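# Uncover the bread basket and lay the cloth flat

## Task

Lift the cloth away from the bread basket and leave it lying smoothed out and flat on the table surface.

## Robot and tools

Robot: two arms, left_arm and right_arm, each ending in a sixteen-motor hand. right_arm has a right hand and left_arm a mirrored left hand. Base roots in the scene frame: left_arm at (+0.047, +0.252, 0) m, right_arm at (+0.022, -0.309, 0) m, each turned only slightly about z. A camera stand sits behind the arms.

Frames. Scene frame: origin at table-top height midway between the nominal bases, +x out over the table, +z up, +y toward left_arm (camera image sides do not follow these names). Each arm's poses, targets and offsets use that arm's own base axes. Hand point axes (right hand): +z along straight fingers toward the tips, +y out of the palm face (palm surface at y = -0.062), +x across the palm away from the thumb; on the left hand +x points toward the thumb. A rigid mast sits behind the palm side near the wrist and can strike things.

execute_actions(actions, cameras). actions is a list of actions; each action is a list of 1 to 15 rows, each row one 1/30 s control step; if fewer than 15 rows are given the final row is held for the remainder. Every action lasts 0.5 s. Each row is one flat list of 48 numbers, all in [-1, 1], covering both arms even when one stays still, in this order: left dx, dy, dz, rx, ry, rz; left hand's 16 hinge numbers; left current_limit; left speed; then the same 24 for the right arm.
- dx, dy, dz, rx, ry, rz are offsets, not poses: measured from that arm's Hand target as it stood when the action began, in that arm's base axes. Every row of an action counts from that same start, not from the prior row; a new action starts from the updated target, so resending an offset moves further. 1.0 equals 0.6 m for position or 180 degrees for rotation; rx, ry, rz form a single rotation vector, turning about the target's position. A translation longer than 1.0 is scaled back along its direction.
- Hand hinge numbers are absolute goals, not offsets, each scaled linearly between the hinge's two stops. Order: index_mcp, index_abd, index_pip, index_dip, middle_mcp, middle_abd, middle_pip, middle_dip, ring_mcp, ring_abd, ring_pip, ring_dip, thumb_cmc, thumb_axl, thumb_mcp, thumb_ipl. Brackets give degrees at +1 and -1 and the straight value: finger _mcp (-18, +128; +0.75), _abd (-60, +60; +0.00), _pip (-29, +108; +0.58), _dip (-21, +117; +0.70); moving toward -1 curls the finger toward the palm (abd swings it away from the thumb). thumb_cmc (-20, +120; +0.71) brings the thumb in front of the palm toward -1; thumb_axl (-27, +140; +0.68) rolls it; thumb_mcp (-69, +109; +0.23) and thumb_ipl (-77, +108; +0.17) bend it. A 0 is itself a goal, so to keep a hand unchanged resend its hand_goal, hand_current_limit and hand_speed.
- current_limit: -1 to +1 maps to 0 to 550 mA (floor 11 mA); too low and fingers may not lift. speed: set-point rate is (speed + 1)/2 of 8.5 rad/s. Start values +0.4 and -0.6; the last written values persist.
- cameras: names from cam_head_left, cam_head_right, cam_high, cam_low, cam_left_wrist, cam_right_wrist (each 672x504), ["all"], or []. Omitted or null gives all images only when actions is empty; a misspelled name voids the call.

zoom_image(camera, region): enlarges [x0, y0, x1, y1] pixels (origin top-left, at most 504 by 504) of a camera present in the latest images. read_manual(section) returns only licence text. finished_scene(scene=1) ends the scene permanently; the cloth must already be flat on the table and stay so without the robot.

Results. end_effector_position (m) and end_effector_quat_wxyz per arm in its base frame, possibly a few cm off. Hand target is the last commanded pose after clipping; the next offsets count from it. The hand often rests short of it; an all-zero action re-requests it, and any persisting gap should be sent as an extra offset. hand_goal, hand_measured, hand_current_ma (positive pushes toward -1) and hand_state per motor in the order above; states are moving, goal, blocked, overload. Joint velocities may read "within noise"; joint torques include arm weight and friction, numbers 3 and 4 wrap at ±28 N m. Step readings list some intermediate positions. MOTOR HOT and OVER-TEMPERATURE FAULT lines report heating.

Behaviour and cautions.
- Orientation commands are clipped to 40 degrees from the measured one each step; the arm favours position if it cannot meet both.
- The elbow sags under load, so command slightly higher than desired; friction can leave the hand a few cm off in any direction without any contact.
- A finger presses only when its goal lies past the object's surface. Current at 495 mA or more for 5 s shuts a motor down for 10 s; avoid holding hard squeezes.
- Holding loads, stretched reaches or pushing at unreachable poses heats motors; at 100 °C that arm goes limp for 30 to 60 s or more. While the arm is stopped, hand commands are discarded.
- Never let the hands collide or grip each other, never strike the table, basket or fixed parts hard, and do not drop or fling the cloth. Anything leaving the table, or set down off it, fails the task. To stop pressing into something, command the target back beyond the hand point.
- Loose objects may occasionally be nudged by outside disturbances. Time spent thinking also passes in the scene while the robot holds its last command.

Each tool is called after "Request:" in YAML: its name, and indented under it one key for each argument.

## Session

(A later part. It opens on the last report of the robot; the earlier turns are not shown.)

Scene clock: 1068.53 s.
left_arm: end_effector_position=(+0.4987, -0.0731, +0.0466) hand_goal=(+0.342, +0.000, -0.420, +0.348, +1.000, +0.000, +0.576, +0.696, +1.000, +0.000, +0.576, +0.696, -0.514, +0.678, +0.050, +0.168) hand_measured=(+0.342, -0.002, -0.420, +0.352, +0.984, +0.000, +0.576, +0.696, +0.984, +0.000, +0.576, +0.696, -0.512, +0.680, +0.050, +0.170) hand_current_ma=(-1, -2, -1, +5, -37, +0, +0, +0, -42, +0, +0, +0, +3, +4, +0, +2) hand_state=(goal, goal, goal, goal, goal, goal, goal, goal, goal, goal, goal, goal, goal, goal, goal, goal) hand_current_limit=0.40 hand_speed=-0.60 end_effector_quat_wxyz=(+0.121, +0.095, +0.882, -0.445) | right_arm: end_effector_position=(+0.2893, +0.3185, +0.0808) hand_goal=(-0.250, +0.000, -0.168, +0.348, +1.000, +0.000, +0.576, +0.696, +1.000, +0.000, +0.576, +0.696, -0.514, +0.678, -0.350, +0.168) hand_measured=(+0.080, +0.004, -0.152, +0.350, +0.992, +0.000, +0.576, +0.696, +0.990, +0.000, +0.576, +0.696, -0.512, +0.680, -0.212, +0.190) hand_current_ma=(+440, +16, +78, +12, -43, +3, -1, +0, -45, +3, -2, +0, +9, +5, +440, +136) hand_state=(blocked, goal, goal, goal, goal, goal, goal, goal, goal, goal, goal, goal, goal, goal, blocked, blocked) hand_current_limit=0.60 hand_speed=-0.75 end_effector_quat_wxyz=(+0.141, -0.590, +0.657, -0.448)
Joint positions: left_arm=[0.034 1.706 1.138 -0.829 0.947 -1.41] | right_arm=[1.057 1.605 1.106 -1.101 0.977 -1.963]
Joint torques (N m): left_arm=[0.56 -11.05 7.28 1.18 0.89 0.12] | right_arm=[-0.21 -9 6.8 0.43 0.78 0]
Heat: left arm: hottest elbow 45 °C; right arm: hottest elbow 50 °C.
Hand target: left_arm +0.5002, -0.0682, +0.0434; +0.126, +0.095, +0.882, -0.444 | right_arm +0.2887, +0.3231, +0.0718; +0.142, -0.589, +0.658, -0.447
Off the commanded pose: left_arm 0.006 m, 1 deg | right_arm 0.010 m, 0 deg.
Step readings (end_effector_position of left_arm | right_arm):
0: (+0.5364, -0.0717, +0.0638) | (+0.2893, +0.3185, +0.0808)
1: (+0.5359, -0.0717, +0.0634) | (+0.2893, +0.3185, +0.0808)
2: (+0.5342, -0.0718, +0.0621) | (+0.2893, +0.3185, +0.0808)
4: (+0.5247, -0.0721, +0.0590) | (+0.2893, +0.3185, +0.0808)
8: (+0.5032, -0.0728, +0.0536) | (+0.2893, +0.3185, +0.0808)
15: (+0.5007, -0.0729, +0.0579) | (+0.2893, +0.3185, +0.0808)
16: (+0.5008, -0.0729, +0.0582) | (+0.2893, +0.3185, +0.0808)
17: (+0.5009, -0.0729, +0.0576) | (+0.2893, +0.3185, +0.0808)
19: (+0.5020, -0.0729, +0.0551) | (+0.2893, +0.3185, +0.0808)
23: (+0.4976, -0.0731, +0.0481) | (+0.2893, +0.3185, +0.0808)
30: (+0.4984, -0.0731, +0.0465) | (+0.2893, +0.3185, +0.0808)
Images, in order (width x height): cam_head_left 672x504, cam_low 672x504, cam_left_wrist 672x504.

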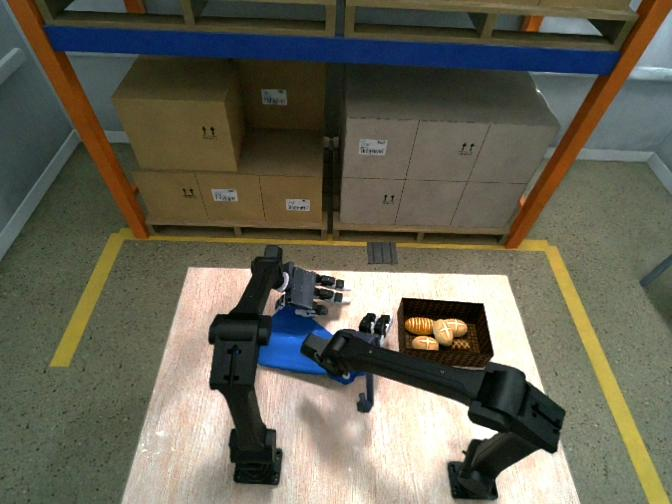

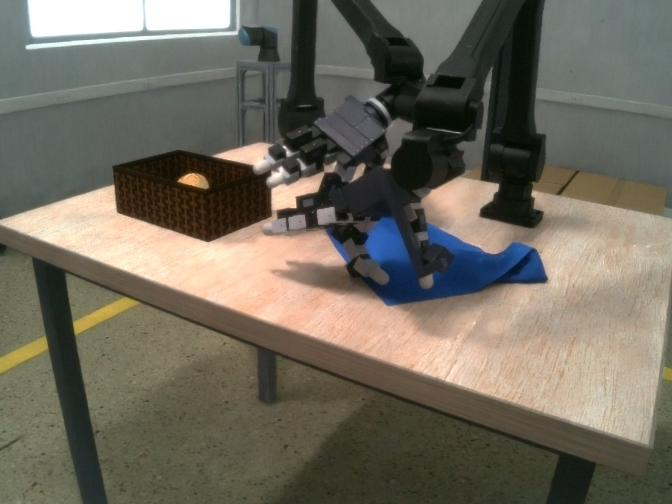

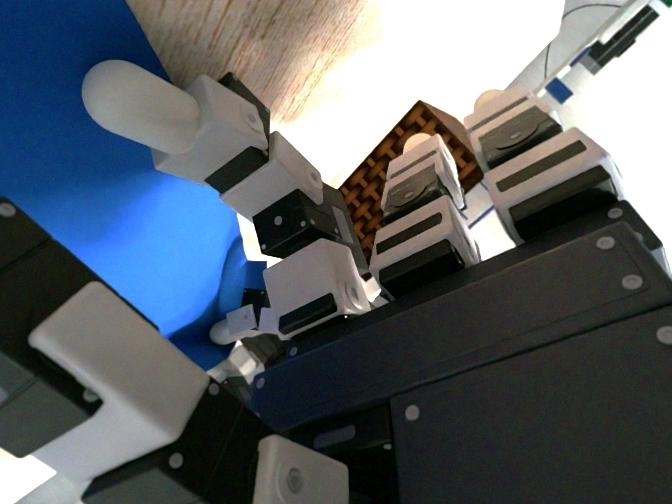

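Request:
execute_actions:
  actions:
    - [[0,0,-0.015,0,0,0,0.342,0,-0.42,0.348,1,0,0.576,0.696,1,0,0.576,0.696,-0.514,0.678,0.0,0.168,0.4,-0.75,0,0,0,0,0,0,-0.25,0,-0.168,0.348,1,0,0.576,0.696,1,0,0.576,0.696,-0.514,0.678,-0.35,0.168,0.6,-0.75]]
    - [[0,0,0,0,0,0,0.0,0,-0.168,0.348,1,0,0.576,0.696,1,0,0.576,0.696,-0.514,0.678,-0.135,0.168,0.4,-0.8,0,0,0,0,0,0,-0.25,0,-0.168,0.348,1,0,0.576,0.696,1,0,0.576,0.696,-0.514,0.678,-0.35,0.168,0.6,-0.75]]
    - [[0,0,0,0,0,0,-0.25,0,-0.168,0.348,1,0,0.576,0.696,1,0,0.576,0.696,-0.514,0.678,-0.35,0.168,0.6,-0.75,0,0,0,0,0,0,-0.25,0,-0.168,0.348,1,0,0.576,0.696,1,0,0.576,0.696,-0.514,0.678,-0.35,0.168,0.6,-0.75]]
    - [[0,0,0,0,0,0,-0.25,0,-0.168,0.348,1,0,0.576,0.696,1,0,0.576,0.696,-0.514,0.678,-0.35,0.168,0.6,-0.75,0,0,0,0,0,0,-0.25,0,-0.168,0.348,1,0,0.576,0.696,1,0,0.576,0.696,-0.514,0.678,-0.35,0.168,0.6,-0.75]]
    - [[0,0,0.06,0,0,0,-0.25,0,-0.168,0.348,1,0,0.576,0.696,1,0,0.576,0.696,-0.514,0.678,-0.35,0.168,0.6,-0.75,0,0,0,0,0,0,-0.25,0,-0.168,0.348,1,0,0.576,0.696,1,0,0.576,0.696,-0.514,0.678,-0.35,0.168,0.6,-0.75]]
    - [[0,0,0.06,0,0,0,-0.25,0,-0.168,0.348,1,0,0.576,0.696,1,0,0.576,0.696,-0.514,0.678,-0.35,0.168,0.6,-0.75,0,0,0,0,0,0,-0.25,0,-0.168,0.348,1,0,0.576,0.696,1,0,0.576,0.696,-0.514,0.678,-0.35,0.168,0.6,-0.75]]
  cameras: ["cam_head_left","cam_high","cam_low","cam_left_wrist"]

Request:
zoom_image:
  camera: "cam_low"
  region: [290, 150, 570, 360]

Request:
zoom_image:
  camera: "cam_high"
  region: [290, 180, 490, 370]

Scene clock: 1082.10 s.
left_arm: end_effector_position=(+0.4770, -0.0734, +0.0821) hand_goal=(-0.250, +0.000, -0.168, +0.348, +1.000, +0.000, +0.576, +0.696, +1.000, +0.000, +0.576, +0.696, -0.514, +0.678, -0.350, +0.168) hand_measured=(+0.014, -0.006, -0.154, +0.350, +0.984, +0.000, +0.576, +0.696, +0.984, +0.000, +0.576, +0.696, -0.514, +0.680, -0.160, +0.188) hand_current_ma=(+440, -9, +33, +3, -37, +0, +0, +0, -42, +0, +0, +0, +0, +2, +440, +73) hand_state=(blocked, goal, goal, goal, goal, goal, goal, goal, goal, goal, goal, goal, goal, goal, blocked, blocked) hand_current_limit=0.60 hand_speed=-0.75 end_effector_quat_wxyz=(+0.097, +0.082, +0.885, -0.448) | right_arm: end_effector_position=(+0.2894, +0.3185, +0.0808) hand_goal=(-0.250, +0.000, -0.168, +0.348, +1.000, +0.000, +0.576, +0.696, +1.000, +0.000, +0.576, +0.696, -0.514, +0.678, -0.350, +0.168) hand_measured=(+0.080, +0.004, -0.152, +0.350, +0.992, +0.000, +0.576, +0.696, +0.990, +0.000, +0.576, +0.696, -0.512, +0.680, -0.212, +0.190) hand_current_ma=(+440, +16, +79, +12, -43, +3, -1, +0, -45, +3, -2, +0, +9, +5, +440, +136) hand_state=(blocked, goal, goal, goal, goal, goal, goal, goal, goal, goal, goal, goal, goal, goal, blocked, blocked) hand_current_limit=0.60 hand_speed=-0.75 end_effector_quat_wxyz=(+0.141, -0.590, +0.657, -0.447)
Joint positions: left_arm=[0.035 1.637 1.158 -0.973 0.947 -1.411] | right_arm=[1.057 1.605 1.106 -1.101 0.977 -1.962]
Joint torques (N m): left_arm=[0.5 -11.58 12.83 0.42 0.86 0.11] | right_arm=[-0.15 -9.23 6.83 0.43 0.78 -0.01]
Heat: left arm: hottest elbow 44 °C; right arm: hottest elbow 49 °C.
Hand target: left_arm +0.5001, -0.0681, +0.1064; +0.126, +0.095, +0.882, -0.444 | right_arm +0.2887, +0.3231, +0.0718; +0.142, -0.589, +0.658, -0.447
Off the commanded pose: left_arm 0.034 m, 4 deg | right_arm 0.010 m, 0 deg.
Step readings (end_effector_position of left_arm | right_arm):
0: (+0.4987, -0.0731, +0.0466) | (+0.2893, +0.3185, +0.0808)
1: (+0.4988, -0.0731, +0.0466) | (+0.2893, +0.3185, +0.0808)
2: (+0.4991, -0.0730, +0.0465) | (+0.2893, +0.3185, +0.0808)
4: (+0.5000, -0.0730, +0.0457) | (+0.2893, +0.3185, +0.0808)
8: (+0.5002, -0.0733, +0.0450) | (+0.2893, +0.3185, +0.0808)
15: (+0.5003, -0.0735, +0.0449) | (+0.2893, +0.3185, +0.0808)
16: (+0.5003, -0.0735, +0.0449) | (+0.2893, +0.3185, +0.0808)
17: (+0.5003, -0.0737, +0.0450) | (+0.2893, +0.3185, +0.0808)
19: (+0.5002, -0.0745, +0.0454) | (+0.2893, +0.3185, +0.0808)
23: (+0.4998, -0.0757, +0.0460) | (+0.2893, +0.3185, +0.0808)
30: (+0.5002, -0.0764, +0.0464) | (+0.2894, +0.3185, +0.0808)
31: (+0.5005, -0.0762, +0.0464) | (+0.2894, +0.3185, +0.0808)
32: (+0.5007, -0.0758, +0.0462) | (+0.2894, +0.3185, +0.0808)
34: (+0.5007, -0.0754, +0.0460) | (+0.2894, +0.3185, +0.0808)
38: (+0.5007, -0.0754, +0.0460) | (+0.2894, +0.3185, +0.0808)
45: (+0.5007, -0.0754, +0.0460) | (+0.2894, +0.3185, +0.0808)
46: (+0.5007, -0.0754, +0.0460) | (+0.2894, +0.3185, +0.0808)
47: (+0.5007, -0.0754, +0.0460) | (+0.2894, +0.3185, +0.0808)
49: (+0.5007, -0.0754, +0.0460) | (+0.2894, +0.3185, +0.0808)
53: (+0.5007, -0.0754, +0.0460) | (+0.2894, +0.3185, +0.0808)
60: (+0.5007, -0.0754, +0.0460) | (+0.2894, +0.3185, +0.0808)
61: (+0.5007, -0.0754, +0.0460) | (+0.2894, +0.3185, +0.0808)
62: (+0.5002, -0.0754, +0.0461) | (+0.2894, +0.3185, +0.0808)
64: (+0.4969, -0.0746, +0.0465) | (+0.2894, +0.3185, +0.0808)
68: (+0.4890, -0.0734, +0.0477) | (+0.2894, +0.3185, +0.0808)
75: (+0.4854, -0.0735, +0.0492) | (+0.2894, +0.3185, +0.0808)
76: (+0.4850, -0.0735, +0.0493) | (+0.2894, +0.3185, +0.0808)
77: (+0.4834, -0.0734, +0.0498) | (+0.2894, +0.3185, +0.0808)
79: (+0.4777, -0.0734, +0.0532) | (+0.2894, +0.3185, +0.0808)
83: (+0.4722, -0.0736, +0.0664) | (+0.2894, +0.3185, +0.0808)
90: (+0.4780, -0.0734, +0.0822) | (+0.2894, +0.3185, +0.0808)
Images, in order (width x height): cam_head_left 672x504, cam_high 672x504, cam_low 672x504, cam_left_wrist 672x504.

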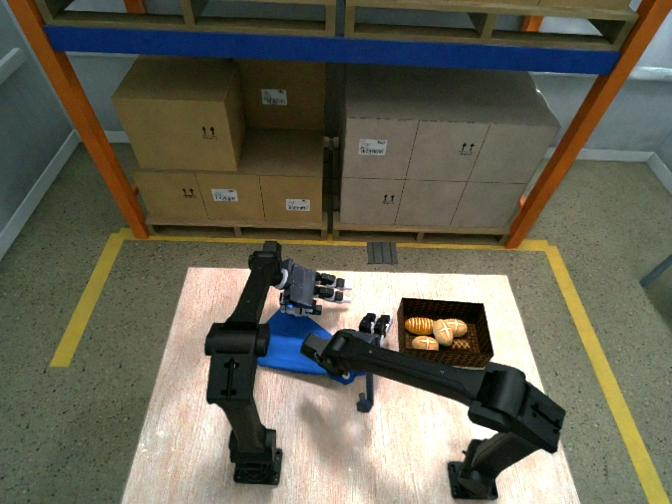

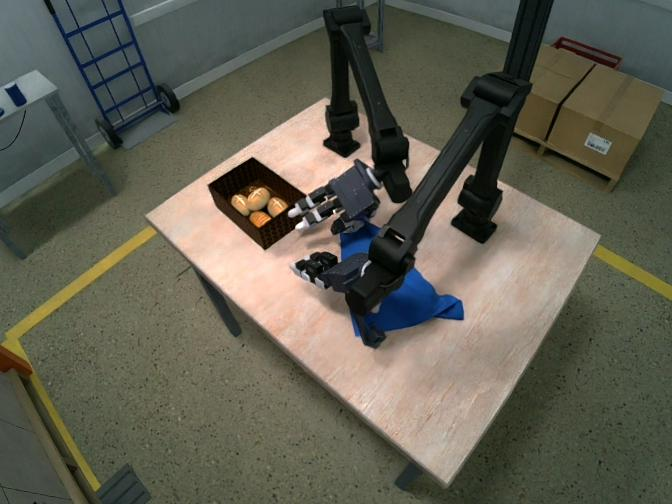

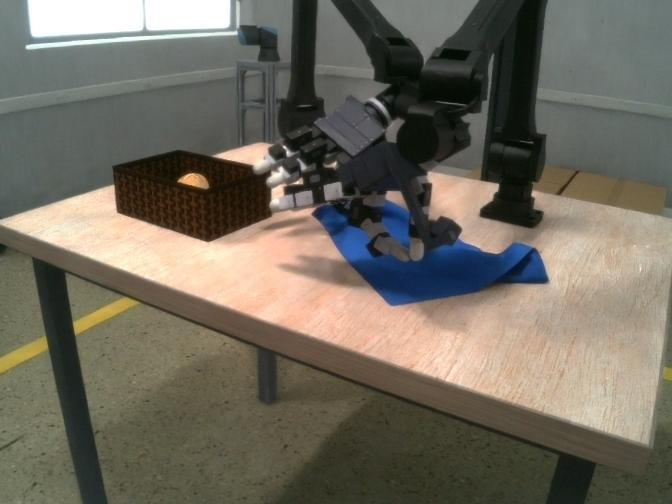

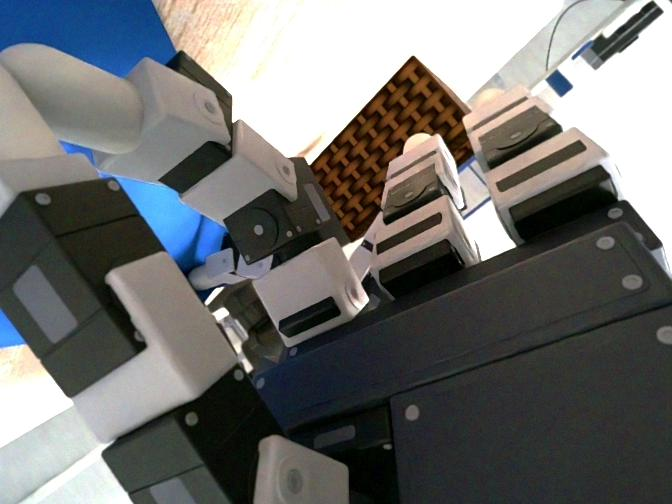

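Scaled by 1.800 from the camera's 672x504 image, which has a finer 960x720 frame.

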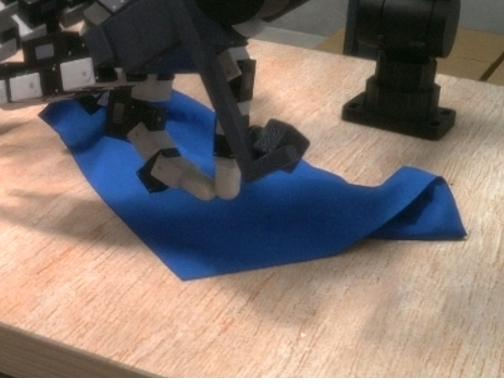

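Scaled by 2.520 from the camera's 672x504 image, which has a finer 960x720 frame.

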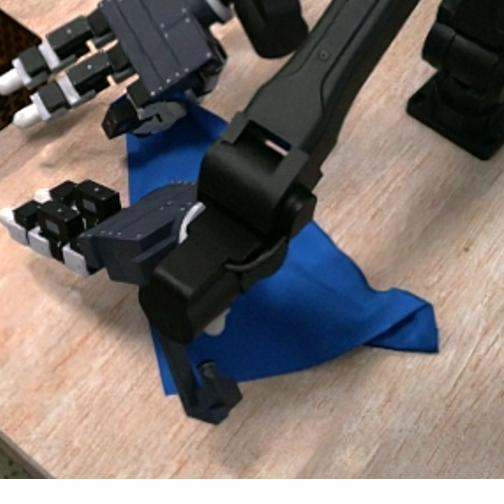

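Request:
execute_actions:
  actions:
    - [[0,0,0.07,0,0,0,-0.25,0,-0.168,0.348,1,0,0.576,0.696,1,0,0.576,0.696,-0.514,0.678,-0.35,0.168,0.6,-0.75,0,0,0,0,0,0,-0.25,0,-0.168,0.348,1,0,0.576,0.696,1,0,0.576,0.696,-0.514,0.678,-0.35,0.168,0.6,-0.75]]
  cameras: ["cam_high","cam_low","cam_left_wrist"]

Request:
zoom_image:
  camera: "cam_low"
  region: [290, 150, 570, 360]

Scene clock: 1088.30 s.
left_arm: end_effector_position=(+0.4788, -0.0733, +0.1241) hand_goal=(-0.250, +0.000, -0.168, +0.348, +1.000, +0.000, +0.576, +0.696, +1.000, +0.000, +0.576, +0.696, -0.514, +0.678, -0.350, +0.168) hand_measured=(+0.014, -0.006, -0.154, +0.350, +0.984, +0.000, +0.576, +0.696, +0.984, +0.000, +0.576, +0.696, -0.514, +0.680, -0.160, +0.188) hand_current_ma=(+440, -9, +34, +3, -37, +0, +0, +0, -42, +0, +0, +0, +0, +2, +440, +73) hand_state=(blocked, goal, goal, goal, goal, goal, goal, goal, goal, goal, goal, goal, goal, goal, blocked, blocked) hand_current_limit=0.60 hand_speed=-0.75 end_effector_quat_wxyz=(+0.098, +0.083, +0.885, -0.447) | right_arm: end_effector_position=(+0.2894, +0.3185, +0.0808) hand_goal=(-0.250, +0.000, -0.168, +0.348, +1.000, +0.000, +0.576, +0.696, +1.000, +0.000, +0.576, +0.696, -0.514, +0.678, -0.350, +0.168) hand_measured=(+0.080, +0.004, -0.152, +0.350, +0.992, +0.000, +0.576, +0.696, +0.990, +0.000, +0.576, +0.696, -0.512, +0.680, -0.212, +0.190) hand_current_ma=(+440, +16, +79, +12, -43, +3, -1, +0, -45, +3, -2, +0, +9, +5, +440, +136) hand_state=(blocked, goal, goal, goal, goal, goal, goal, goal, goal, goal, goal, goal, goal, goal, blocked, blocked) hand_current_limit=0.60 hand_speed=-0.75 end_effector_quat_wxyz=(+0.141, -0.590, +0.657, -0.447)
Joint positions: left_arm=[0.035 1.594 1.225 -1.081 0.946 -1.411] | right_arm=[1.057 1.605 1.106 -1.101 0.977 -1.962]
Joint torques (N m): left_arm=[0.5 -11.11 13.42 0.53 0.88 0.11] | right_arm=[0.03 -9.23 6.83 0.42 0.77 -0.01]
Heat: left arm: hottest elbow 44 °C; right arm: hottest elbow 49 °C.
Hand target: left_arm +0.5001, -0.0681, +0.1483; +0.126, +0.095, +0.882, -0.444 | right_arm +0.2887, +0.3231, +0.0718; +0.142, -0.589, +0.658, -0.447
Off the commanded pose: left_arm 0.033 m, 3 deg | right_arm 0.010 m, 0 deg.
Step readings (end_effector_position of left_arm | right_arm):
0: (+0.4770, -0.0734, +0.0821) | (+0.2894, +0.3185, +0.0808)
1: (+0.4768, -0.0735, +0.0822) | (+0.2894, +0.3185, +0.0808)
2: (+0.4757, -0.0735, +0.0832) | (+0.2894, +0.3185, +0.0808)
4: (+0.4728, -0.0735, +0.0874) | (+0.2894, +0.3185, +0.0808)
8: (+0.4734, -0.0735, +0.1040) | (+0.2894, +0.3185, +0.0808)
15: (+0.4801, -0.0733, +0.1242) | (+0.2894, +0.3185, +0.0808)
Images, in order (width x height): cam_high 672x504, cam_low 672x504, cam_left_wrist 672x504.

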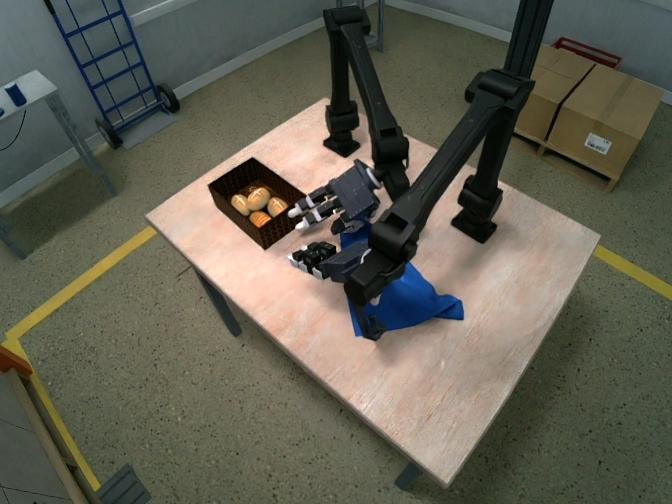

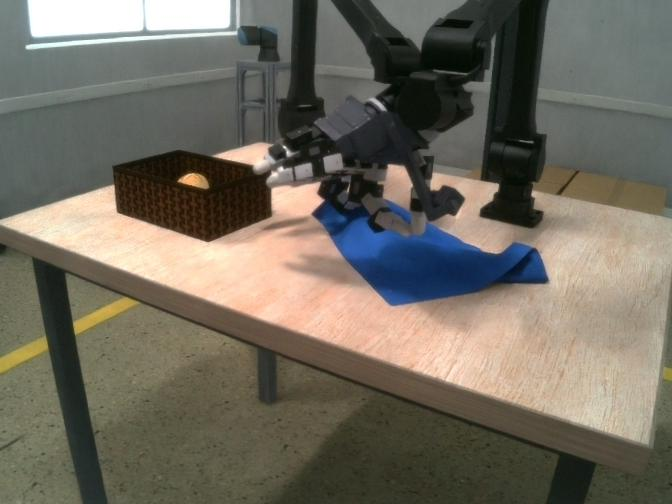

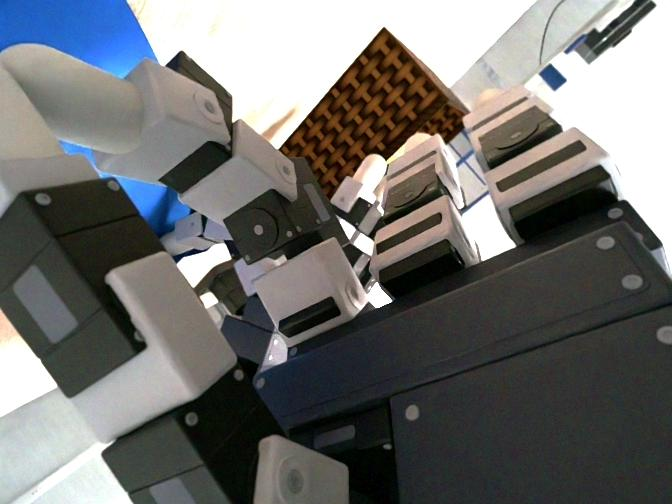

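Scaled by 1.800 from the camera's 672x504 image, which has a finer 960x720 frame.

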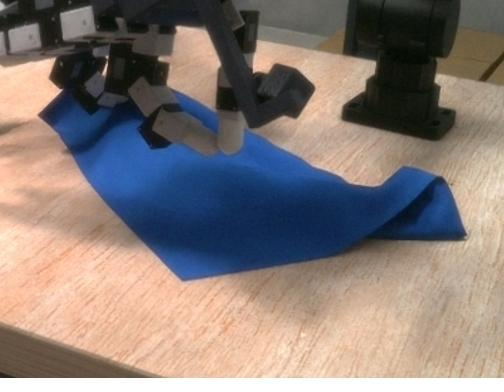

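Request:
execute_actions:
  actions:
    - [[0,0,0,0,0,0,0.4,0,-0.45,0.348,1,0,0.576,0.696,1,0,0.576,0.696,-0.514,0.678,0.08,0.168,0.4,-0.6,0,0,0,0,0,0,-0.25,0,-0.168,0.348,1,0,0.576,0.696,1,0,0.576,0.696,-0.514,0.678,-0.35,0.168,0.6,-0.75]]
    - [[0,0,-0.08,0,0,0,0.4,0,-0.45,0.348,1,0,0.576,0.696,1,0,0.576,0.696,-0.514,0.678,0.08,0.168,0.4,-0.6,0,0,0,0,0,0,-0.25,0,-0.168,0.348,1,0,0.576,0.696,1,0,0.576,0.696,-0.514,0.678,-0.35,0.168,0.6,-0.75]]
    - [[0,0,-0.08,0,0,0,0.4,0,-0.45,0.348,1,0,0.576,0.696,1,0,0.576,0.696,-0.514,0.678,0.08,0.168,0.4,-0.6,0,0,0,0,0,0,-0.25,0,-0.168,0.348,1,0,0.576,0.696,1,0,0.576,0.696,-0.514,0.678,-0.35,0.168,0.6,-0.75]]
    - [[0,0,-0.053,0,0,0,0.4,0,-0.45,0.348,1,0,0.576,0.696,1,0,0.576,0.696,-0.514,0.678,0.08,0.168,0.4,-0.6,0,0,0,0,0,0,-0.25,0,-0.168,0.348,1,0,0.576,0.696,1,0,0.576,0.696,-0.514,0.678,-0.35,0.168,0.6,-0.75]]
    - [[0,0,0,0,0,0,0.2,0,-0.3,0.348,1,0,0.576,0.696,1,0,0.576,0.696,-0.514,0.678,0.0,0.168,0.4,-0.8,0,0,0,0,0,0,-0.25,0,-0.168,0.348,1,0,0.576,0.696,1,0,0.576,0.696,-0.514,0.678,-0.35,0.168,0.6,-0.75]]
    - [[0,0,0,0,0,0,0,0,-0.168,0.348,1,0,0.576,0.696,1,0,0.576,0.696,-0.514,0.678,-0.135,0.168,0.4,-0.8,0,0,0,0,0,0,-0.25,0,-0.168,0.348,1,0,0.576,0.696,1,0,0.576,0.696,-0.514,0.678,-0.35,0.168,0.6,-0.75]]
    - [[0,0,0,0,0,0,-0.25,0,-0.168,0.348,1,0,0.576,0.696,1,0,0.576,0.696,-0.514,0.678,-0.35,0.168,0.6,-0.75,0,0,0,0,0,0,-0.25,0,-0.168,0.348,1,0,0.576,0.696,1,0,0.576,0.696,-0.514,0.678,-0.35,0.168,0.6,-0.75]]
  cameras: ["cam_low","cam_left_wrist"]

Request:
zoom_image:
  camera: "cam_low"
  region: [290, 150, 570, 360]

Scene clock: 1109.60 s.
left_arm: end_effector_position=(+0.5008, -0.0813, +0.0446) hand_goal=(-0.250, +0.000, -0.168, +0.348, +1.000, +0.000, +0.576, +0.696, +1.000, +0.000, +0.576, +0.696, -0.514, +0.678, -0.350, +0.168) hand_measured=(+0.118, +0.002, -0.166, +0.338, +0.984, +0.000, +0.576, +0.696, +0.984, +0.000, +0.576, +0.696, -0.514, +0.680, -0.258, +0.186) hand_current_ma=(+440, +3, +4, -20, -37, +0, -1, +0, -41, +0, -1, +0, +1, +2, +440, +66) hand_state=(blocked, goal, goal, goal, goal, goal, goal, goal, goal, goal, goal, goal, goal, goal, blocked, goal) hand_current_limit=0.60 hand_speed=-0.75 end_effector_quat_wxyz=(+0.128, +0.094, +0.872, -0.462) | right_arm: end_effector_position=(+0.2895, +0.3187, +0.0808) hand_goal=(-0.250, +0.000, -0.168, +0.348, +1.000, +0.000, +0.576, +0.696, +1.000, +0.000, +0.576, +0.696, -0.514, +0.678, -0.350, +0.168) hand_measured=(+0.080, +0.004, -0.152, +0.350, +0.992, +0.000, +0.576, +0.696, +0.990, +0.000, +0.576, +0.696, -0.512, +0.680, -0.212, +0.190) hand_current_ma=(+440, +16, +79, +12, -43, +3, -1, +0, -45, +3, -2, +0, +9, +5, +440, +136) hand_state=(blocked, goal, goal, goal, goal, goal, goal, goal, goal, goal, goal, goal, goal, goal, blocked, blocked) hand_current_limit=0.60 hand_speed=-0.75 end_effector_quat_wxyz=(+0.142, -0.589, +0.658, -0.447)
Joint positions: left_arm=[0.032 1.711 1.124 -0.783 0.987 -1.431] | right_arm=[1.057 1.605 1.106 -1.101 0.977 -1.959]
Joint torques (N m): left_arm=[0.79 -9.05 6.23 1.66 -0.64 0.34] | right_arm=[0.03 -9.11 6.8 0.39 0.77 -0.03]
Heat: left arm: hottest elbow 45 °C; right arm: hottest elbow 49 °C.
Hand target: left_arm +0.5001, -0.0681, +0.0205; +0.126, +0.095, +0.882, -0.444 | right_arm +0.2887, +0.3231, +0.0718; +0.142, -0.589, +0.658, -0.447
Off the commanded pose: left_arm 0.028 m, 2 deg | right_arm 0.010 m, 0 deg.
Step readings (end_effector_position of left_arm | right_arm):
0: (+0.4787, -0.0733, +0.1241) | (+0.2894, +0.3185, +0.0808)
1: (+0.4787, -0.0733, +0.1241) | (+0.2894, +0.3185, +0.0808)
2: (+0.4787, -0.0733, +0.1241) | (+0.2894, +0.3185, +0.0808)
4: (+0.4787, -0.0733, +0.1241) | (+0.2894, +0.3185, +0.0808)
8: (+0.4787, -0.0733, +0.1241) | (+0.2894, +0.3185, +0.0808)
15: (+0.4787, -0.0733, +0.1241) | (+0.2894, +0.3185, +0.0808)
16: (+0.4788, -0.0733, +0.1241) | (+0.2894, +0.3185, +0.0808)
17: (+0.4800, -0.0733, +0.1240) | (+0.2894, +0.3185, +0.0808)
19: (+0.4869, -0.0730, +0.1230) | (+0.2894, +0.3185, +0.0808)
23: (+0.4978, -0.0726, +0.1156) | (+0.2894, +0.3185, +0.0808)
30: (+0.4967, -0.0727, +0.1016) | (+0.2894, +0.3185, +0.0808)
31: (+0.4968, -0.0727, +0.1011) | (+0.2894, +0.3185, +0.0808)
32: (+0.4977, -0.0728, +0.0992) | (+0.2894, +0.3185, +0.0808)
34: (+0.5006, -0.0728, +0.0932) | (+0.2894, +0.3185, +0.0808)
38: (+0.4975, -0.0729, +0.0699) | (+0.2894, +0.3185, +0.0808)
45: (+0.4945, -0.0729, +0.0486) | (+0.2894, +0.3185, +0.0808)
46: (+0.4951, -0.0728, +0.0487) | (+0.2894, +0.3185, +0.0808)
47: (+0.4968, -0.0728, +0.0487) | (+0.2894, +0.3185, +0.0808)
49: (+0.5006, -0.0726, +0.0466) | (+0.2894, +0.3185, +0.0808)
53: (+0.5018, -0.0742, +0.0425) | (+0.2894, +0.3185, +0.0808)
60: (+0.5019, -0.0745, +0.0421) | (+0.2894, +0.3185, +0.0808)
61: (+0.5018, -0.0745, +0.0420) | (+0.2894, +0.3185, +0.0808)
62: (+0.5018, -0.0745, +0.0421) | (+0.2894, +0.3185, +0.0808)
64: (+0.5015, -0.0752, +0.0423) | (+0.2894, +0.3185, +0.0808)
68: (+0.5009, -0.0766, +0.0429) | (+0.2894, +0.3185, +0.0808)
75: (+0.5007, -0.0774, +0.0433) | (+0.2894, +0.3185, +0.0808)
76: (+0.5007, -0.0774, +0.0433) | (+0.2894, +0.3185, +0.0808)
77: (+0.5006, -0.0776, +0.0435) | (+0.2894, +0.3185, +0.0808)
79: (+0.5008, -0.0781, +0.0437) | (+0.2894, +0.3185, +0.0808)
83: (+0.5010, -0.0797, +0.0442) | (+0.2894, +0.3186, +0.0808)
90: (+0.5008, -0.0811, +0.0443) | (+0.2895, +0.3187, +0.0808)
91: (+0.5008, -0.0811, +0.0443) | (+0.2895, +0.3187, +0.0808)
92: (+0.5008, -0.0811, +0.0444) | (+0.2895, +0.3187, +0.0808)
94: (+0.5008, -0.0813, +0.0444) | (+0.2895, +0.3187, +0.0808)
98: (+0.5008, -0.0815, +0.0445) | (+0.2895, +0.3187, +0.0808)
105: (+0.5008, -0.0813, +0.0446) | (+0.2895, +0.3187, +0.0808)
Images, in order (width x height): cam_low 672x504, cam_left_wrist 672x504.

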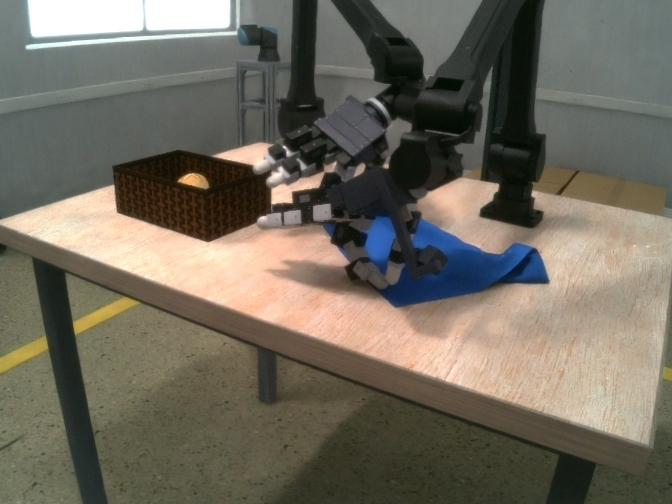

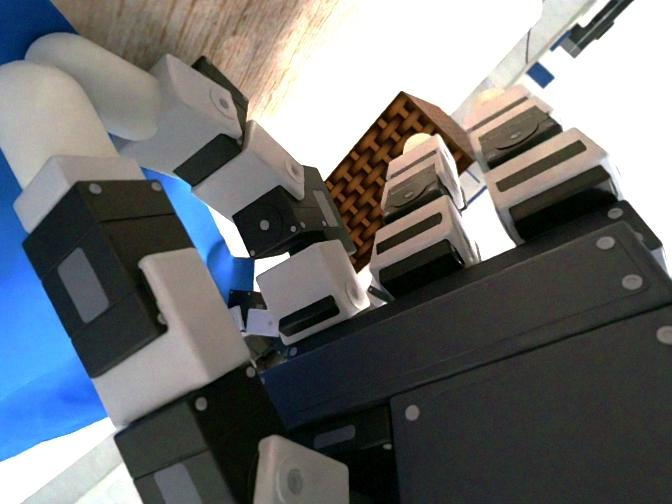

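Scaled by 1.800 from the camera's 672x504 image, which has a finer 960x720 frame.

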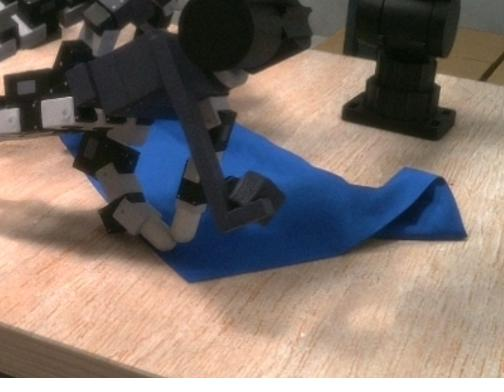

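Request:
execute_actions:
  actions:
    - [[0,0,0.06,0,0,0,-0.25,0,-0.168,0.348,1,0,0.576,0.696,1,0,0.576,0.696,-0.514,0.678,-0.4,0.168,0.6,-0.75,0,0,0,0,0,0,-0.25,0,-0.168,0.348,1,0,0.576,0.696,1,0,0.576,0.696,-0.514,0.678,-0.35,0.168,0.6,-0.75]]
    - [[0,0,0.06,0,0,0,-0.25,0,-0.168,0.348,1,0,0.576,0.696,1,0,0.576,0.696,-0.514,0.678,-0.4,0.168,0.6,-0.75,0,0,0,0,0,0,-0.25,0,-0.168,0.348,1,0,0.576,0.696,1,0,0.576,0.696,-0.514,0.678,-0.35,0.168,0.6,-0.75]]
    - [[0,0,0.06,0,0,0,-0.25,0,-0.168,0.348,1,0,0.576,0.696,1,0,0.576,0.696,-0.514,0.678,-0.4,0.168,0.6,-0.75,0,0,0,0,0,0,-0.25,0,-0.168,0.348,1,0,0.576,0.696,1,0,0.576,0.696,-0.514,0.678,-0.35,0.168,0.6,-0.75]]
  cameras: ["cam_low","cam_left_wrist"]

Request:
zoom_image:
  camera: "cam_low"
  region: [290, 150, 570, 360]

Scene clock: 1117.97 s.
left_arm: end_effector_position=(+0.4782, -0.0739, +0.1048) hand_goal=(-0.250, +0.000, -0.168, +0.348, +1.000, +0.000, +0.576, +0.696, +1.000, +0.000, +0.576, +0.696, -0.514, +0.678, -0.400, +0.168) hand_measured=(+0.118, +0.000, -0.130, +0.364, +0.984, +0.000, +0.576, +0.696, +0.984, +0.000, +0.576, +0.696, -0.516, +0.678, -0.318, +0.188) hand_current_ma=(+440, +0, +108, +35, -37, +0, -1, +0, -41, +0, -1, +0, -2, +0, +395, +66) hand_state=(blocked, goal, blocked, goal, goal, goal, goal, goal, goal, goal, goal, goal, goal, goal, blocked, goal) hand_current_limit=0.60 hand_speed=-0.75 end_effector_quat_wxyz=(+0.098, +0.084, +0.885, -0.447) | right_arm: end_effector_position=(+0.2895, +0.3188, +0.0808) hand_goal=(-0.250, +0.000, -0.168, +0.348, +1.000, +0.000, +0.576, +0.696, +1.000, +0.000, +0.576, +0.696, -0.514, +0.678, -0.350, +0.168) hand_measured=(+0.080, +0.004, -0.152, +0.350, +0.992, +0.000, +0.576, +0.696, +0.990, +0.000, +0.576, +0.696, -0.512, +0.680, -0.212, +0.190) hand_current_ma=(+440, +16, +79, +12, -43, +3, -1, +0, -45, +3, -2, +0, +9, +5, +440, +136) hand_state=(blocked, goal, goal, goal, goal, goal, goal, goal, goal, goal, goal, goal, goal, goal, blocked, blocked) hand_current_limit=0.60 hand_speed=-0.75 end_effector_quat_wxyz=(+0.142, -0.589, +0.658, -0.447)
Joint positions: left_arm=[0.034 1.612 1.193 -1.03 0.946 -1.409] | right_arm=[1.057 1.605 1.106 -1.101 0.977 -1.959]
Joint torques (N m): left_arm=[0.62 -11.22 13.16 0.42 0.89 0.1] | right_arm=[-0.03 -9.11 6.8 0.44 0.77 -0.03]
Heat: left arm: hottest elbow 44 °C; right arm: hottest elbow 48 °C.
Hand target: left_arm +0.5001, -0.0682, +0.1287; +0.126, +0.095, +0.882, -0.444 | right_arm +0.2887, +0.3231, +0.0718; +0.142, -0.589, +0.658, -0.447
Off the commanded pose: left_arm 0.033 m, 3 deg | right_arm 0.010 m, 0 deg.
Step readings (end_effector_position of left_arm | right_arm):
0: (+0.5008, -0.0813, +0.0446) | (+0.2895, +0.3187, +0.0808)
1: (+0.5008, -0.0813, +0.0448) | (+0.2895, +0.3187, +0.0808)
2: (+0.5005, -0.0811, +0.0455) | (+0.2895, +0.3187, +0.0808)
4: (+0.4985, -0.0791, +0.0466) | (+0.2895, +0.3187, +0.0808)
8: (+0.4937, -0.0766, +0.0476) | (+0.2895, +0.3188, +0.0808)
15: (+0.4915, -0.0761, +0.0474) | (+0.2895, +0.3188, +0.0808)
16: (+0.4912, -0.0761, +0.0475) | (+0.2895, +0.3188, +0.0808)
17: (+0.4898, -0.0758, +0.0483) | (+0.2895, +0.3188, +0.0808)
19: (+0.4836, -0.0747, +0.0499) | (+0.2895, +0.3188, +0.0808)
23: (+0.4752, -0.0744, +0.0557) | (+0.2895, +0.3188, +0.0808)
30: (+0.4751, -0.0744, +0.0647) | (+0.2895, +0.3188, +0.0808)
31: (+0.4752, -0.0744, +0.0651) | (+0.2895, +0.3188, +0.0808)
32: (+0.4746, -0.0741, +0.0665) | (+0.2895, +0.3188, +0.0808)
34: (+0.4718, -0.0741, +0.0708) | (+0.2895, +0.3188, +0.0808)
38: (+0.4727, -0.0741, +0.0872) | (+0.2895, +0.3188, +0.0808)
45: (+0.4794, -0.0738, +0.1049) | (+0.2895, +0.3188, +0.0808)
Images, in order (width x height): cam_low 672x504, cam_left_wrist 672x504.

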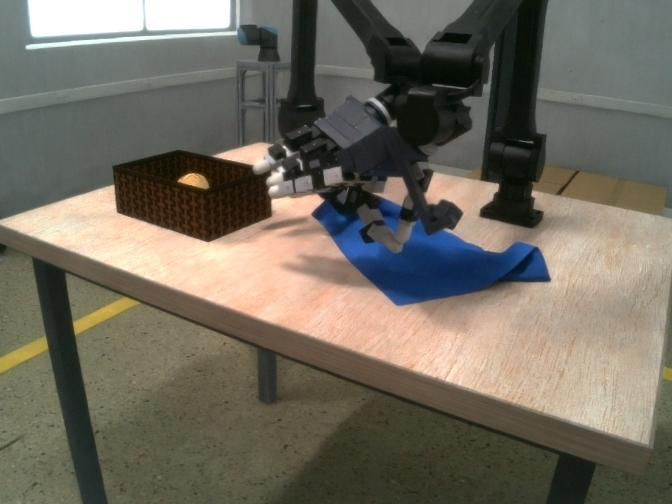

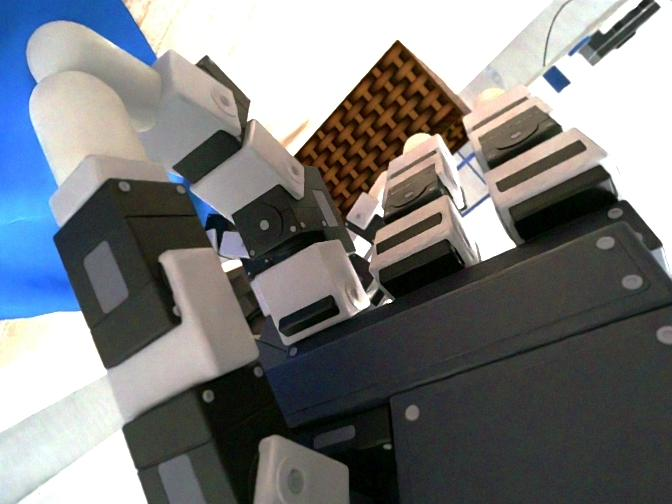

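Scaled by 1.800 from the camera's 672x504 image, which has a finer 960x720 frame.

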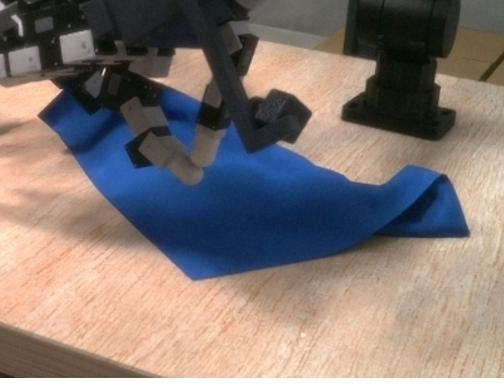

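Request:
execute_actions:
  actions:
    - [[0.005,0.047,0,-0.0343,0.002,-0.0111,0.493,0,-0.423,0.348,1,0,0.576,0.696,1,0,0.576,0.696,-0.514,0.678,-0.135,0.168,0.4,-0.6,0,0,0,0,0,0,-0.25,0,-0.168,0.348,1,0,0.576,0.696,1,0,0.576,0.696,-0.514,0.678,-0.35,0.168,0.6,-0.75]]
    - [[0,0,-0.06,-0.0343,0.002,-0.0111,0.493,0,-0.423,0.348,1,0,0.576,0.696,1,0,0.576,0.696,-0.514,0.678,-0.135,0.168,0.4,-0.6,0,0,0,0,0,0,-0.25,0,-0.168,0.348,1,0,0.576,0.696,1,0,0.576,0.696,-0.514,0.678,-0.35,0.168,0.6,-0.75]]
    - [[0,0,-0.05,0,0,0,0.493,0,-0.423,0.348,1,0,0.576,0.696,1,0,0.576,0.696,-0.514,0.678,-0.135,0.168,0.4,-0.6,0,0,0,0,0,0,-0.25,0,-0.168,0.348,1,0,0.576,0.696,1,0,0.576,0.696,-0.514,0.678,-0.35,0.168,0.6,-0.75]]
  cameras: ["cam_low","cam_left_wrist","cam_head_left"]

Request:
zoom_image:
  camera: "cam_low"
  region: [320, 200, 460, 305]

Scene clock: 1194.53 s.
left_arm: end_effector_position=(+0.4860, -0.0466, +0.0536) hand_goal=(+0.494, +0.000, -0.422, +0.348, +1.000, +0.000, +0.576, +0.696, +1.000, +0.000, +0.576, +0.696, -0.514, +0.678, -0.134, +0.168) hand_measured=(+0.482, +0.000, -0.418, +0.352, +0.984, +0.000, +0.576, +0.696, +0.984, +0.000, +0.576, +0.696, -0.514, +0.678, -0.136, +0.168) hand_current_ma=(-25, +0, +7, +5, -37, +0, -1, +0, -41, +0, -1, +0, -1, +0, -2, +1) hand_state=(goal, goal, goal, goal, goal, goal, goal, goal, goal, goal, goal, goal, goal, goal, goal, goal) hand_current_limit=0.40 hand_speed=-0.60 end_effector_quat_wxyz=(+0.093, +0.098, +0.827, -0.545) | right_arm: end_effector_position=(+0.2895, +0.3188, +0.0808) hand_goal=(-0.250, +0.000, -0.168, +0.348, +1.000, +0.000, +0.576, +0.696, +1.000, +0.000, +0.576, +0.696, -0.514, +0.678, -0.350, +0.168) hand_measured=(+0.080, +0.004, -0.152, +0.350, +0.992, +0.000, +0.576, +0.696, +0.990, +0.000, +0.576, +0.696, -0.512, +0.680, -0.212, +0.190) hand_current_ma=(+440, +16, +79, +12, -43, +3, -1, +0, -45, +3, -2, +0, +9, +5, +440, +136) hand_state=(blocked, goal, goal, goal, goal, goal, goal, goal, goal, goal, goal, goal, goal, goal, blocked, blocked) hand_current_limit=0.60 hand_speed=-0.75 end_effector_quat_wxyz=(+0.142, -0.589, +0.658, -0.447)
Joint positions: left_arm=[0.165 1.823 1.25 -1.262 1.157 -0.998] | right_arm=[1.057 1.605 1.106 -1.101 0.977 -1.959]
Joint torques (N m): left_arm=[0.44 -12.04 9.99 0.34 1.07 0.12] | right_arm=[-0.09 -9.17 6.84 0.43 0.77 -0.03]
Heat: left arm: hottest elbow 46 °C; right arm: hottest elbow 47 °C.
Hand target: left_arm +0.5032, -0.0400, +0.0627; +0.114, +0.109, +0.826, -0.541 | right_arm +0.2887, +0.3231, +0.0718; +0.142, -0.589, +0.658, -0.447
Off the commanded pose: left_arm 0.021 m, 3 deg | right_arm 0.010 m, 0 deg.
Step readings (end_effector_position of left_arm | right_arm):
0: (+0.4782, -0.0739, +0.1048) | (+0.2895, +0.3188, +0.0808)
1: (+0.4780, -0.0740, +0.1050) | (+0.2895, +0.3188, +0.0808)
2: (+0.4770, -0.0752, +0.1065) | (+0.2895, +0.3188, +0.0808)
4: (+0.4740, -0.0744, +0.1105) | (+0.2895, +0.3188, +0.0808)
8: (+0.4763, -0.0534, +0.1136) | (+0.2895, +0.3188, +0.0808)
15: (+0.4800, -0.0385, +0.1101) | (+0.2895, +0.3188, +0.0808)
16: (+0.4799, -0.0393, +0.1100) | (+0.2895, +0.3188, +0.0808)
17: (+0.4805, -0.0420, +0.1099) | (+0.2895, +0.3188, +0.0808)
19: (+0.4828, -0.0471, +0.1077) | (+0.2895, +0.3188, +0.0808)
23: (+0.4822, -0.0490, +0.0894) | (+0.2895, +0.3188, +0.0808)
30: (+0.4772, -0.0472, +0.0703) | (+0.2895, +0.3188, +0.0808)
31: (+0.4772, -0.0474, +0.0707) | (+0.2895, +0.3188, +0.0808)
32: (+0.4779, -0.0475, +0.0708) | (+0.2895, +0.3188, +0.0808)
34: (+0.4805, -0.0473, +0.0698) | (+0.2895, +0.3188, +0.0808)
38: (+0.4847, -0.0468, +0.0621) | (+0.2895, +0.3188, +0.0808)
45: (+0.4858, -0.0467, +0.0537) | (+0.2895, +0.3188, +0.0808)
Images, in order (width x height): cam_head_left 672x504, cam_low 672x504, cam_left_wrist 672x504.

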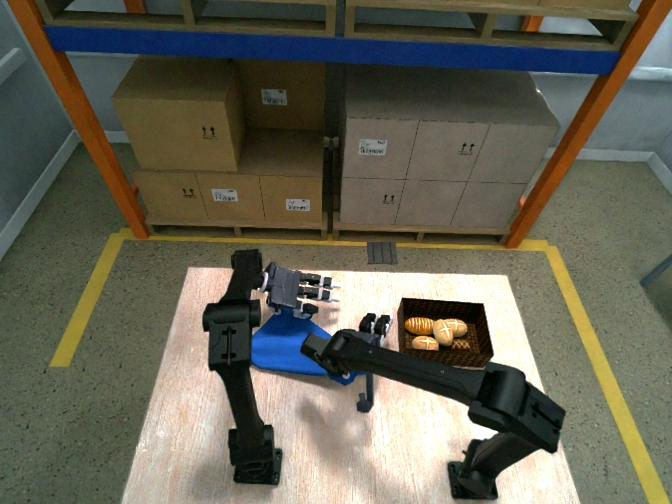

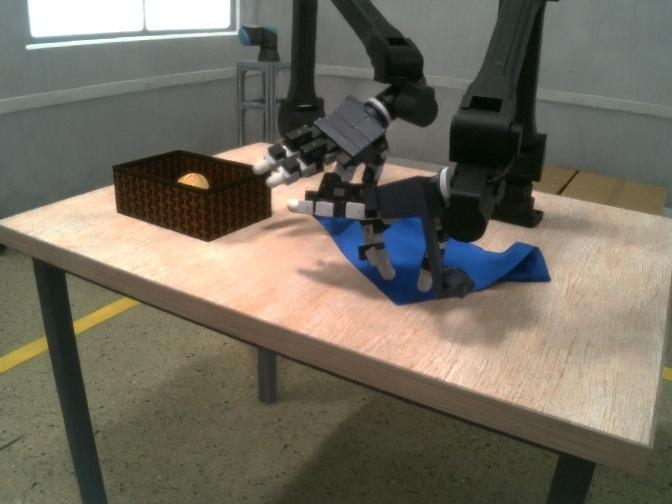

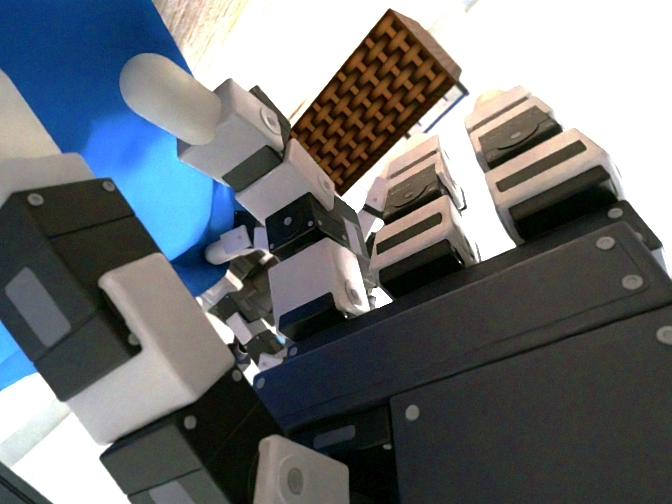

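Scaled by 3.600 from the camera's 672x504 image, which has a finer 960x720 frame.

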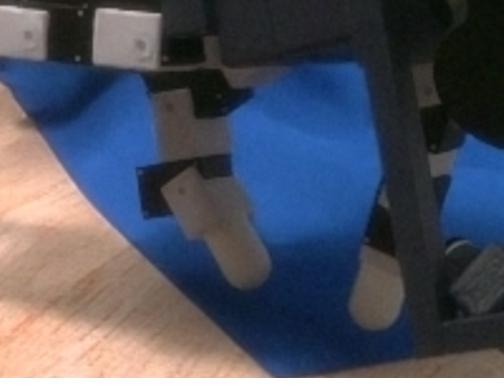

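Request:
execute_actions:
  actions:
    - [[0.01,0,-0.04,0,0,0,0.493,0,-0.423,0.348,1,0,0.576,0.696,1,0,0.576,0.696,-0.514,0.678,-0.135,0.168,0.4,-0.6,0,0,0,0,0,0,-0.25,0,-0.168,0.348,1,0,0.576,0.696,1,0,0.576,0.696,-0.514,0.678,-0.35,0.168,0.6,-0.75]]
  cameras: ["cam_low","cam_left_wrist"]

Request:
zoom_image:
  camera: "cam_low"
  region: [320, 200, 460, 305]

Scene clock: 1201.77 s.
left_arm: end_effector_position=(+0.4934, -0.0468, +0.0425) hand_goal=(+0.494, +0.000, -0.422, +0.348, +1.000, +0.000, +0.576, +0.696, +1.000, +0.000, +0.576, +0.696, -0.514, +0.678, -0.134, +0.168) hand_measured=(+0.490, +0.000, -0.430, +0.340, +0.986, +0.000, +0.576, +0.696, +0.984, +0.000, +0.576, +0.696, -0.516, +0.678, -0.134, +0.168) hand_current_ma=(-9, -1, -17, -14, -36, +0, -1, +0, -41, +0, -1, +0, -3, -1, -1, +1) hand_state=(goal, goal, goal, goal, goal, goal, goal, goal, goal, goal, goal, goal, goal, goal, goal, goal) hand_current_limit=0.40 hand_speed=-0.60 end_effector_quat_wxyz=(+0.101, +0.100, +0.825, -0.547) | right_arm: end_effector_position=(+0.2895, +0.3188, +0.0808) hand_goal=(-0.250, +0.000, -0.168, +0.348, +1.000, +0.000, +0.576, +0.696, +1.000, +0.000, +0.576, +0.696, -0.514, +0.678, -0.350, +0.168) hand_measured=(+0.080, +0.004, -0.152, +0.350, +0.992, +0.000, +0.576, +0.696, +0.990, +0.000, +0.576, +0.696, -0.512, +0.680, -0.212, +0.190) hand_current_ma=(+440, +16, +79, +12, -43, +3, -1, +0, -45, +3, -2, +0, +9, +5, +440, +136) hand_state=(blocked, goal, goal, goal, goal, goal, goal, goal, goal, goal, goal, goal, goal, goal, blocked, blocked) hand_current_limit=0.60 hand_speed=-0.75 end_effector_quat_wxyz=(+0.142, -0.589, +0.658, -0.447)
Joint positions: left_arm=[0.165 1.848 1.251 -1.22 1.167 -1.002] | right_arm=[1.057 1.605 1.106 -1.101 0.977 -1.959]
Joint torques (N m): left_arm=[0.32 -10.64 9.5 0.83 0.72 0.12] | right_arm=[0.09 -9.17 6.79 0.44 0.78 -0.03]
Heat: left arm: hottest elbow 47 °C; right arm: hottest elbow 47 °C.
Hand target: left_arm +0.5092, -0.0400, +0.0387; +0.114, +0.109, +0.826, -0.541 | right_arm +0.2887, +0.3231, +0.0718; +0.142, -0.589, +0.658, -0.447
Off the commanded pose: left_arm 0.018 m, 2 deg | right_arm 0.010 m, 0 deg.
Step readings (end_effector_position of left_arm | right_arm):
0: (+0.4860, -0.0466, +0.0536) | (+0.2895, +0.3188, +0.0808)
1: (+0.4862, -0.0466, +0.0536) | (+0.2895, +0.3188, +0.0808)
2: (+0.4872, -0.0464, +0.0529) | (+0.2895, +0.3188, +0.0808)
4: (+0.4904, -0.0461, +0.0501) | (+0.2895, +0.3188, +0.0808)
8: (+0.4929, -0.0468, +0.0423) | (+0.2895, +0.3188, +0.0808)
15: (+0.4934, -0.0468, +0.0425) | (+0.2895, +0.3188, +0.0808)
Images, in order (width x height): cam_low 672x504, cam_left_wrist 672x504.

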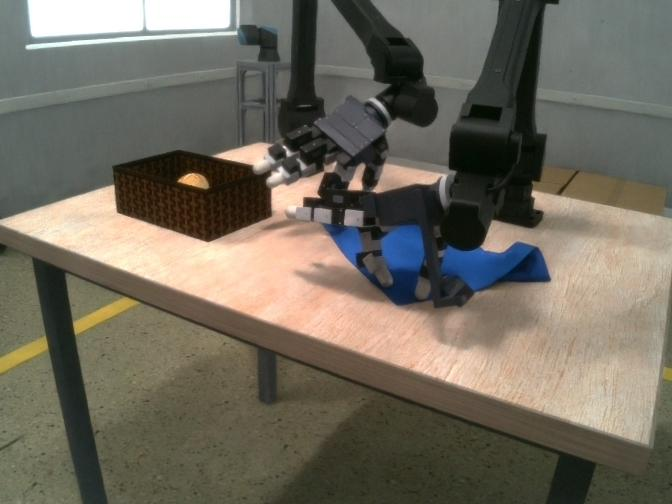

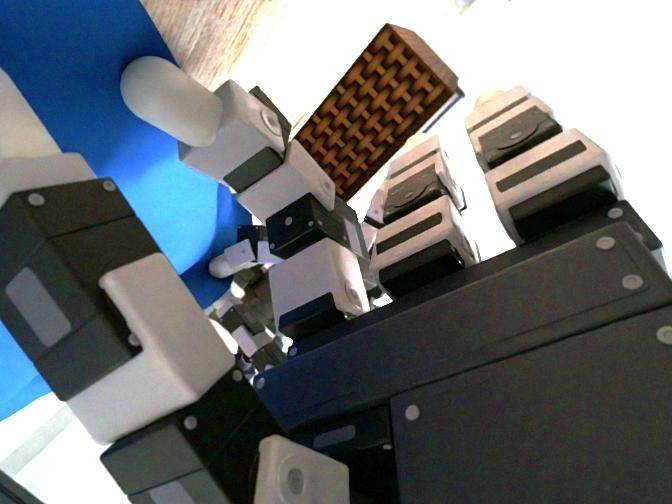

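Scaled by 3.600 from the camera's 672x504 image, which has a finer 960x720 frame.

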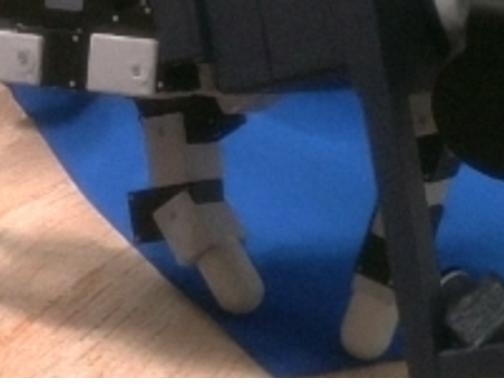

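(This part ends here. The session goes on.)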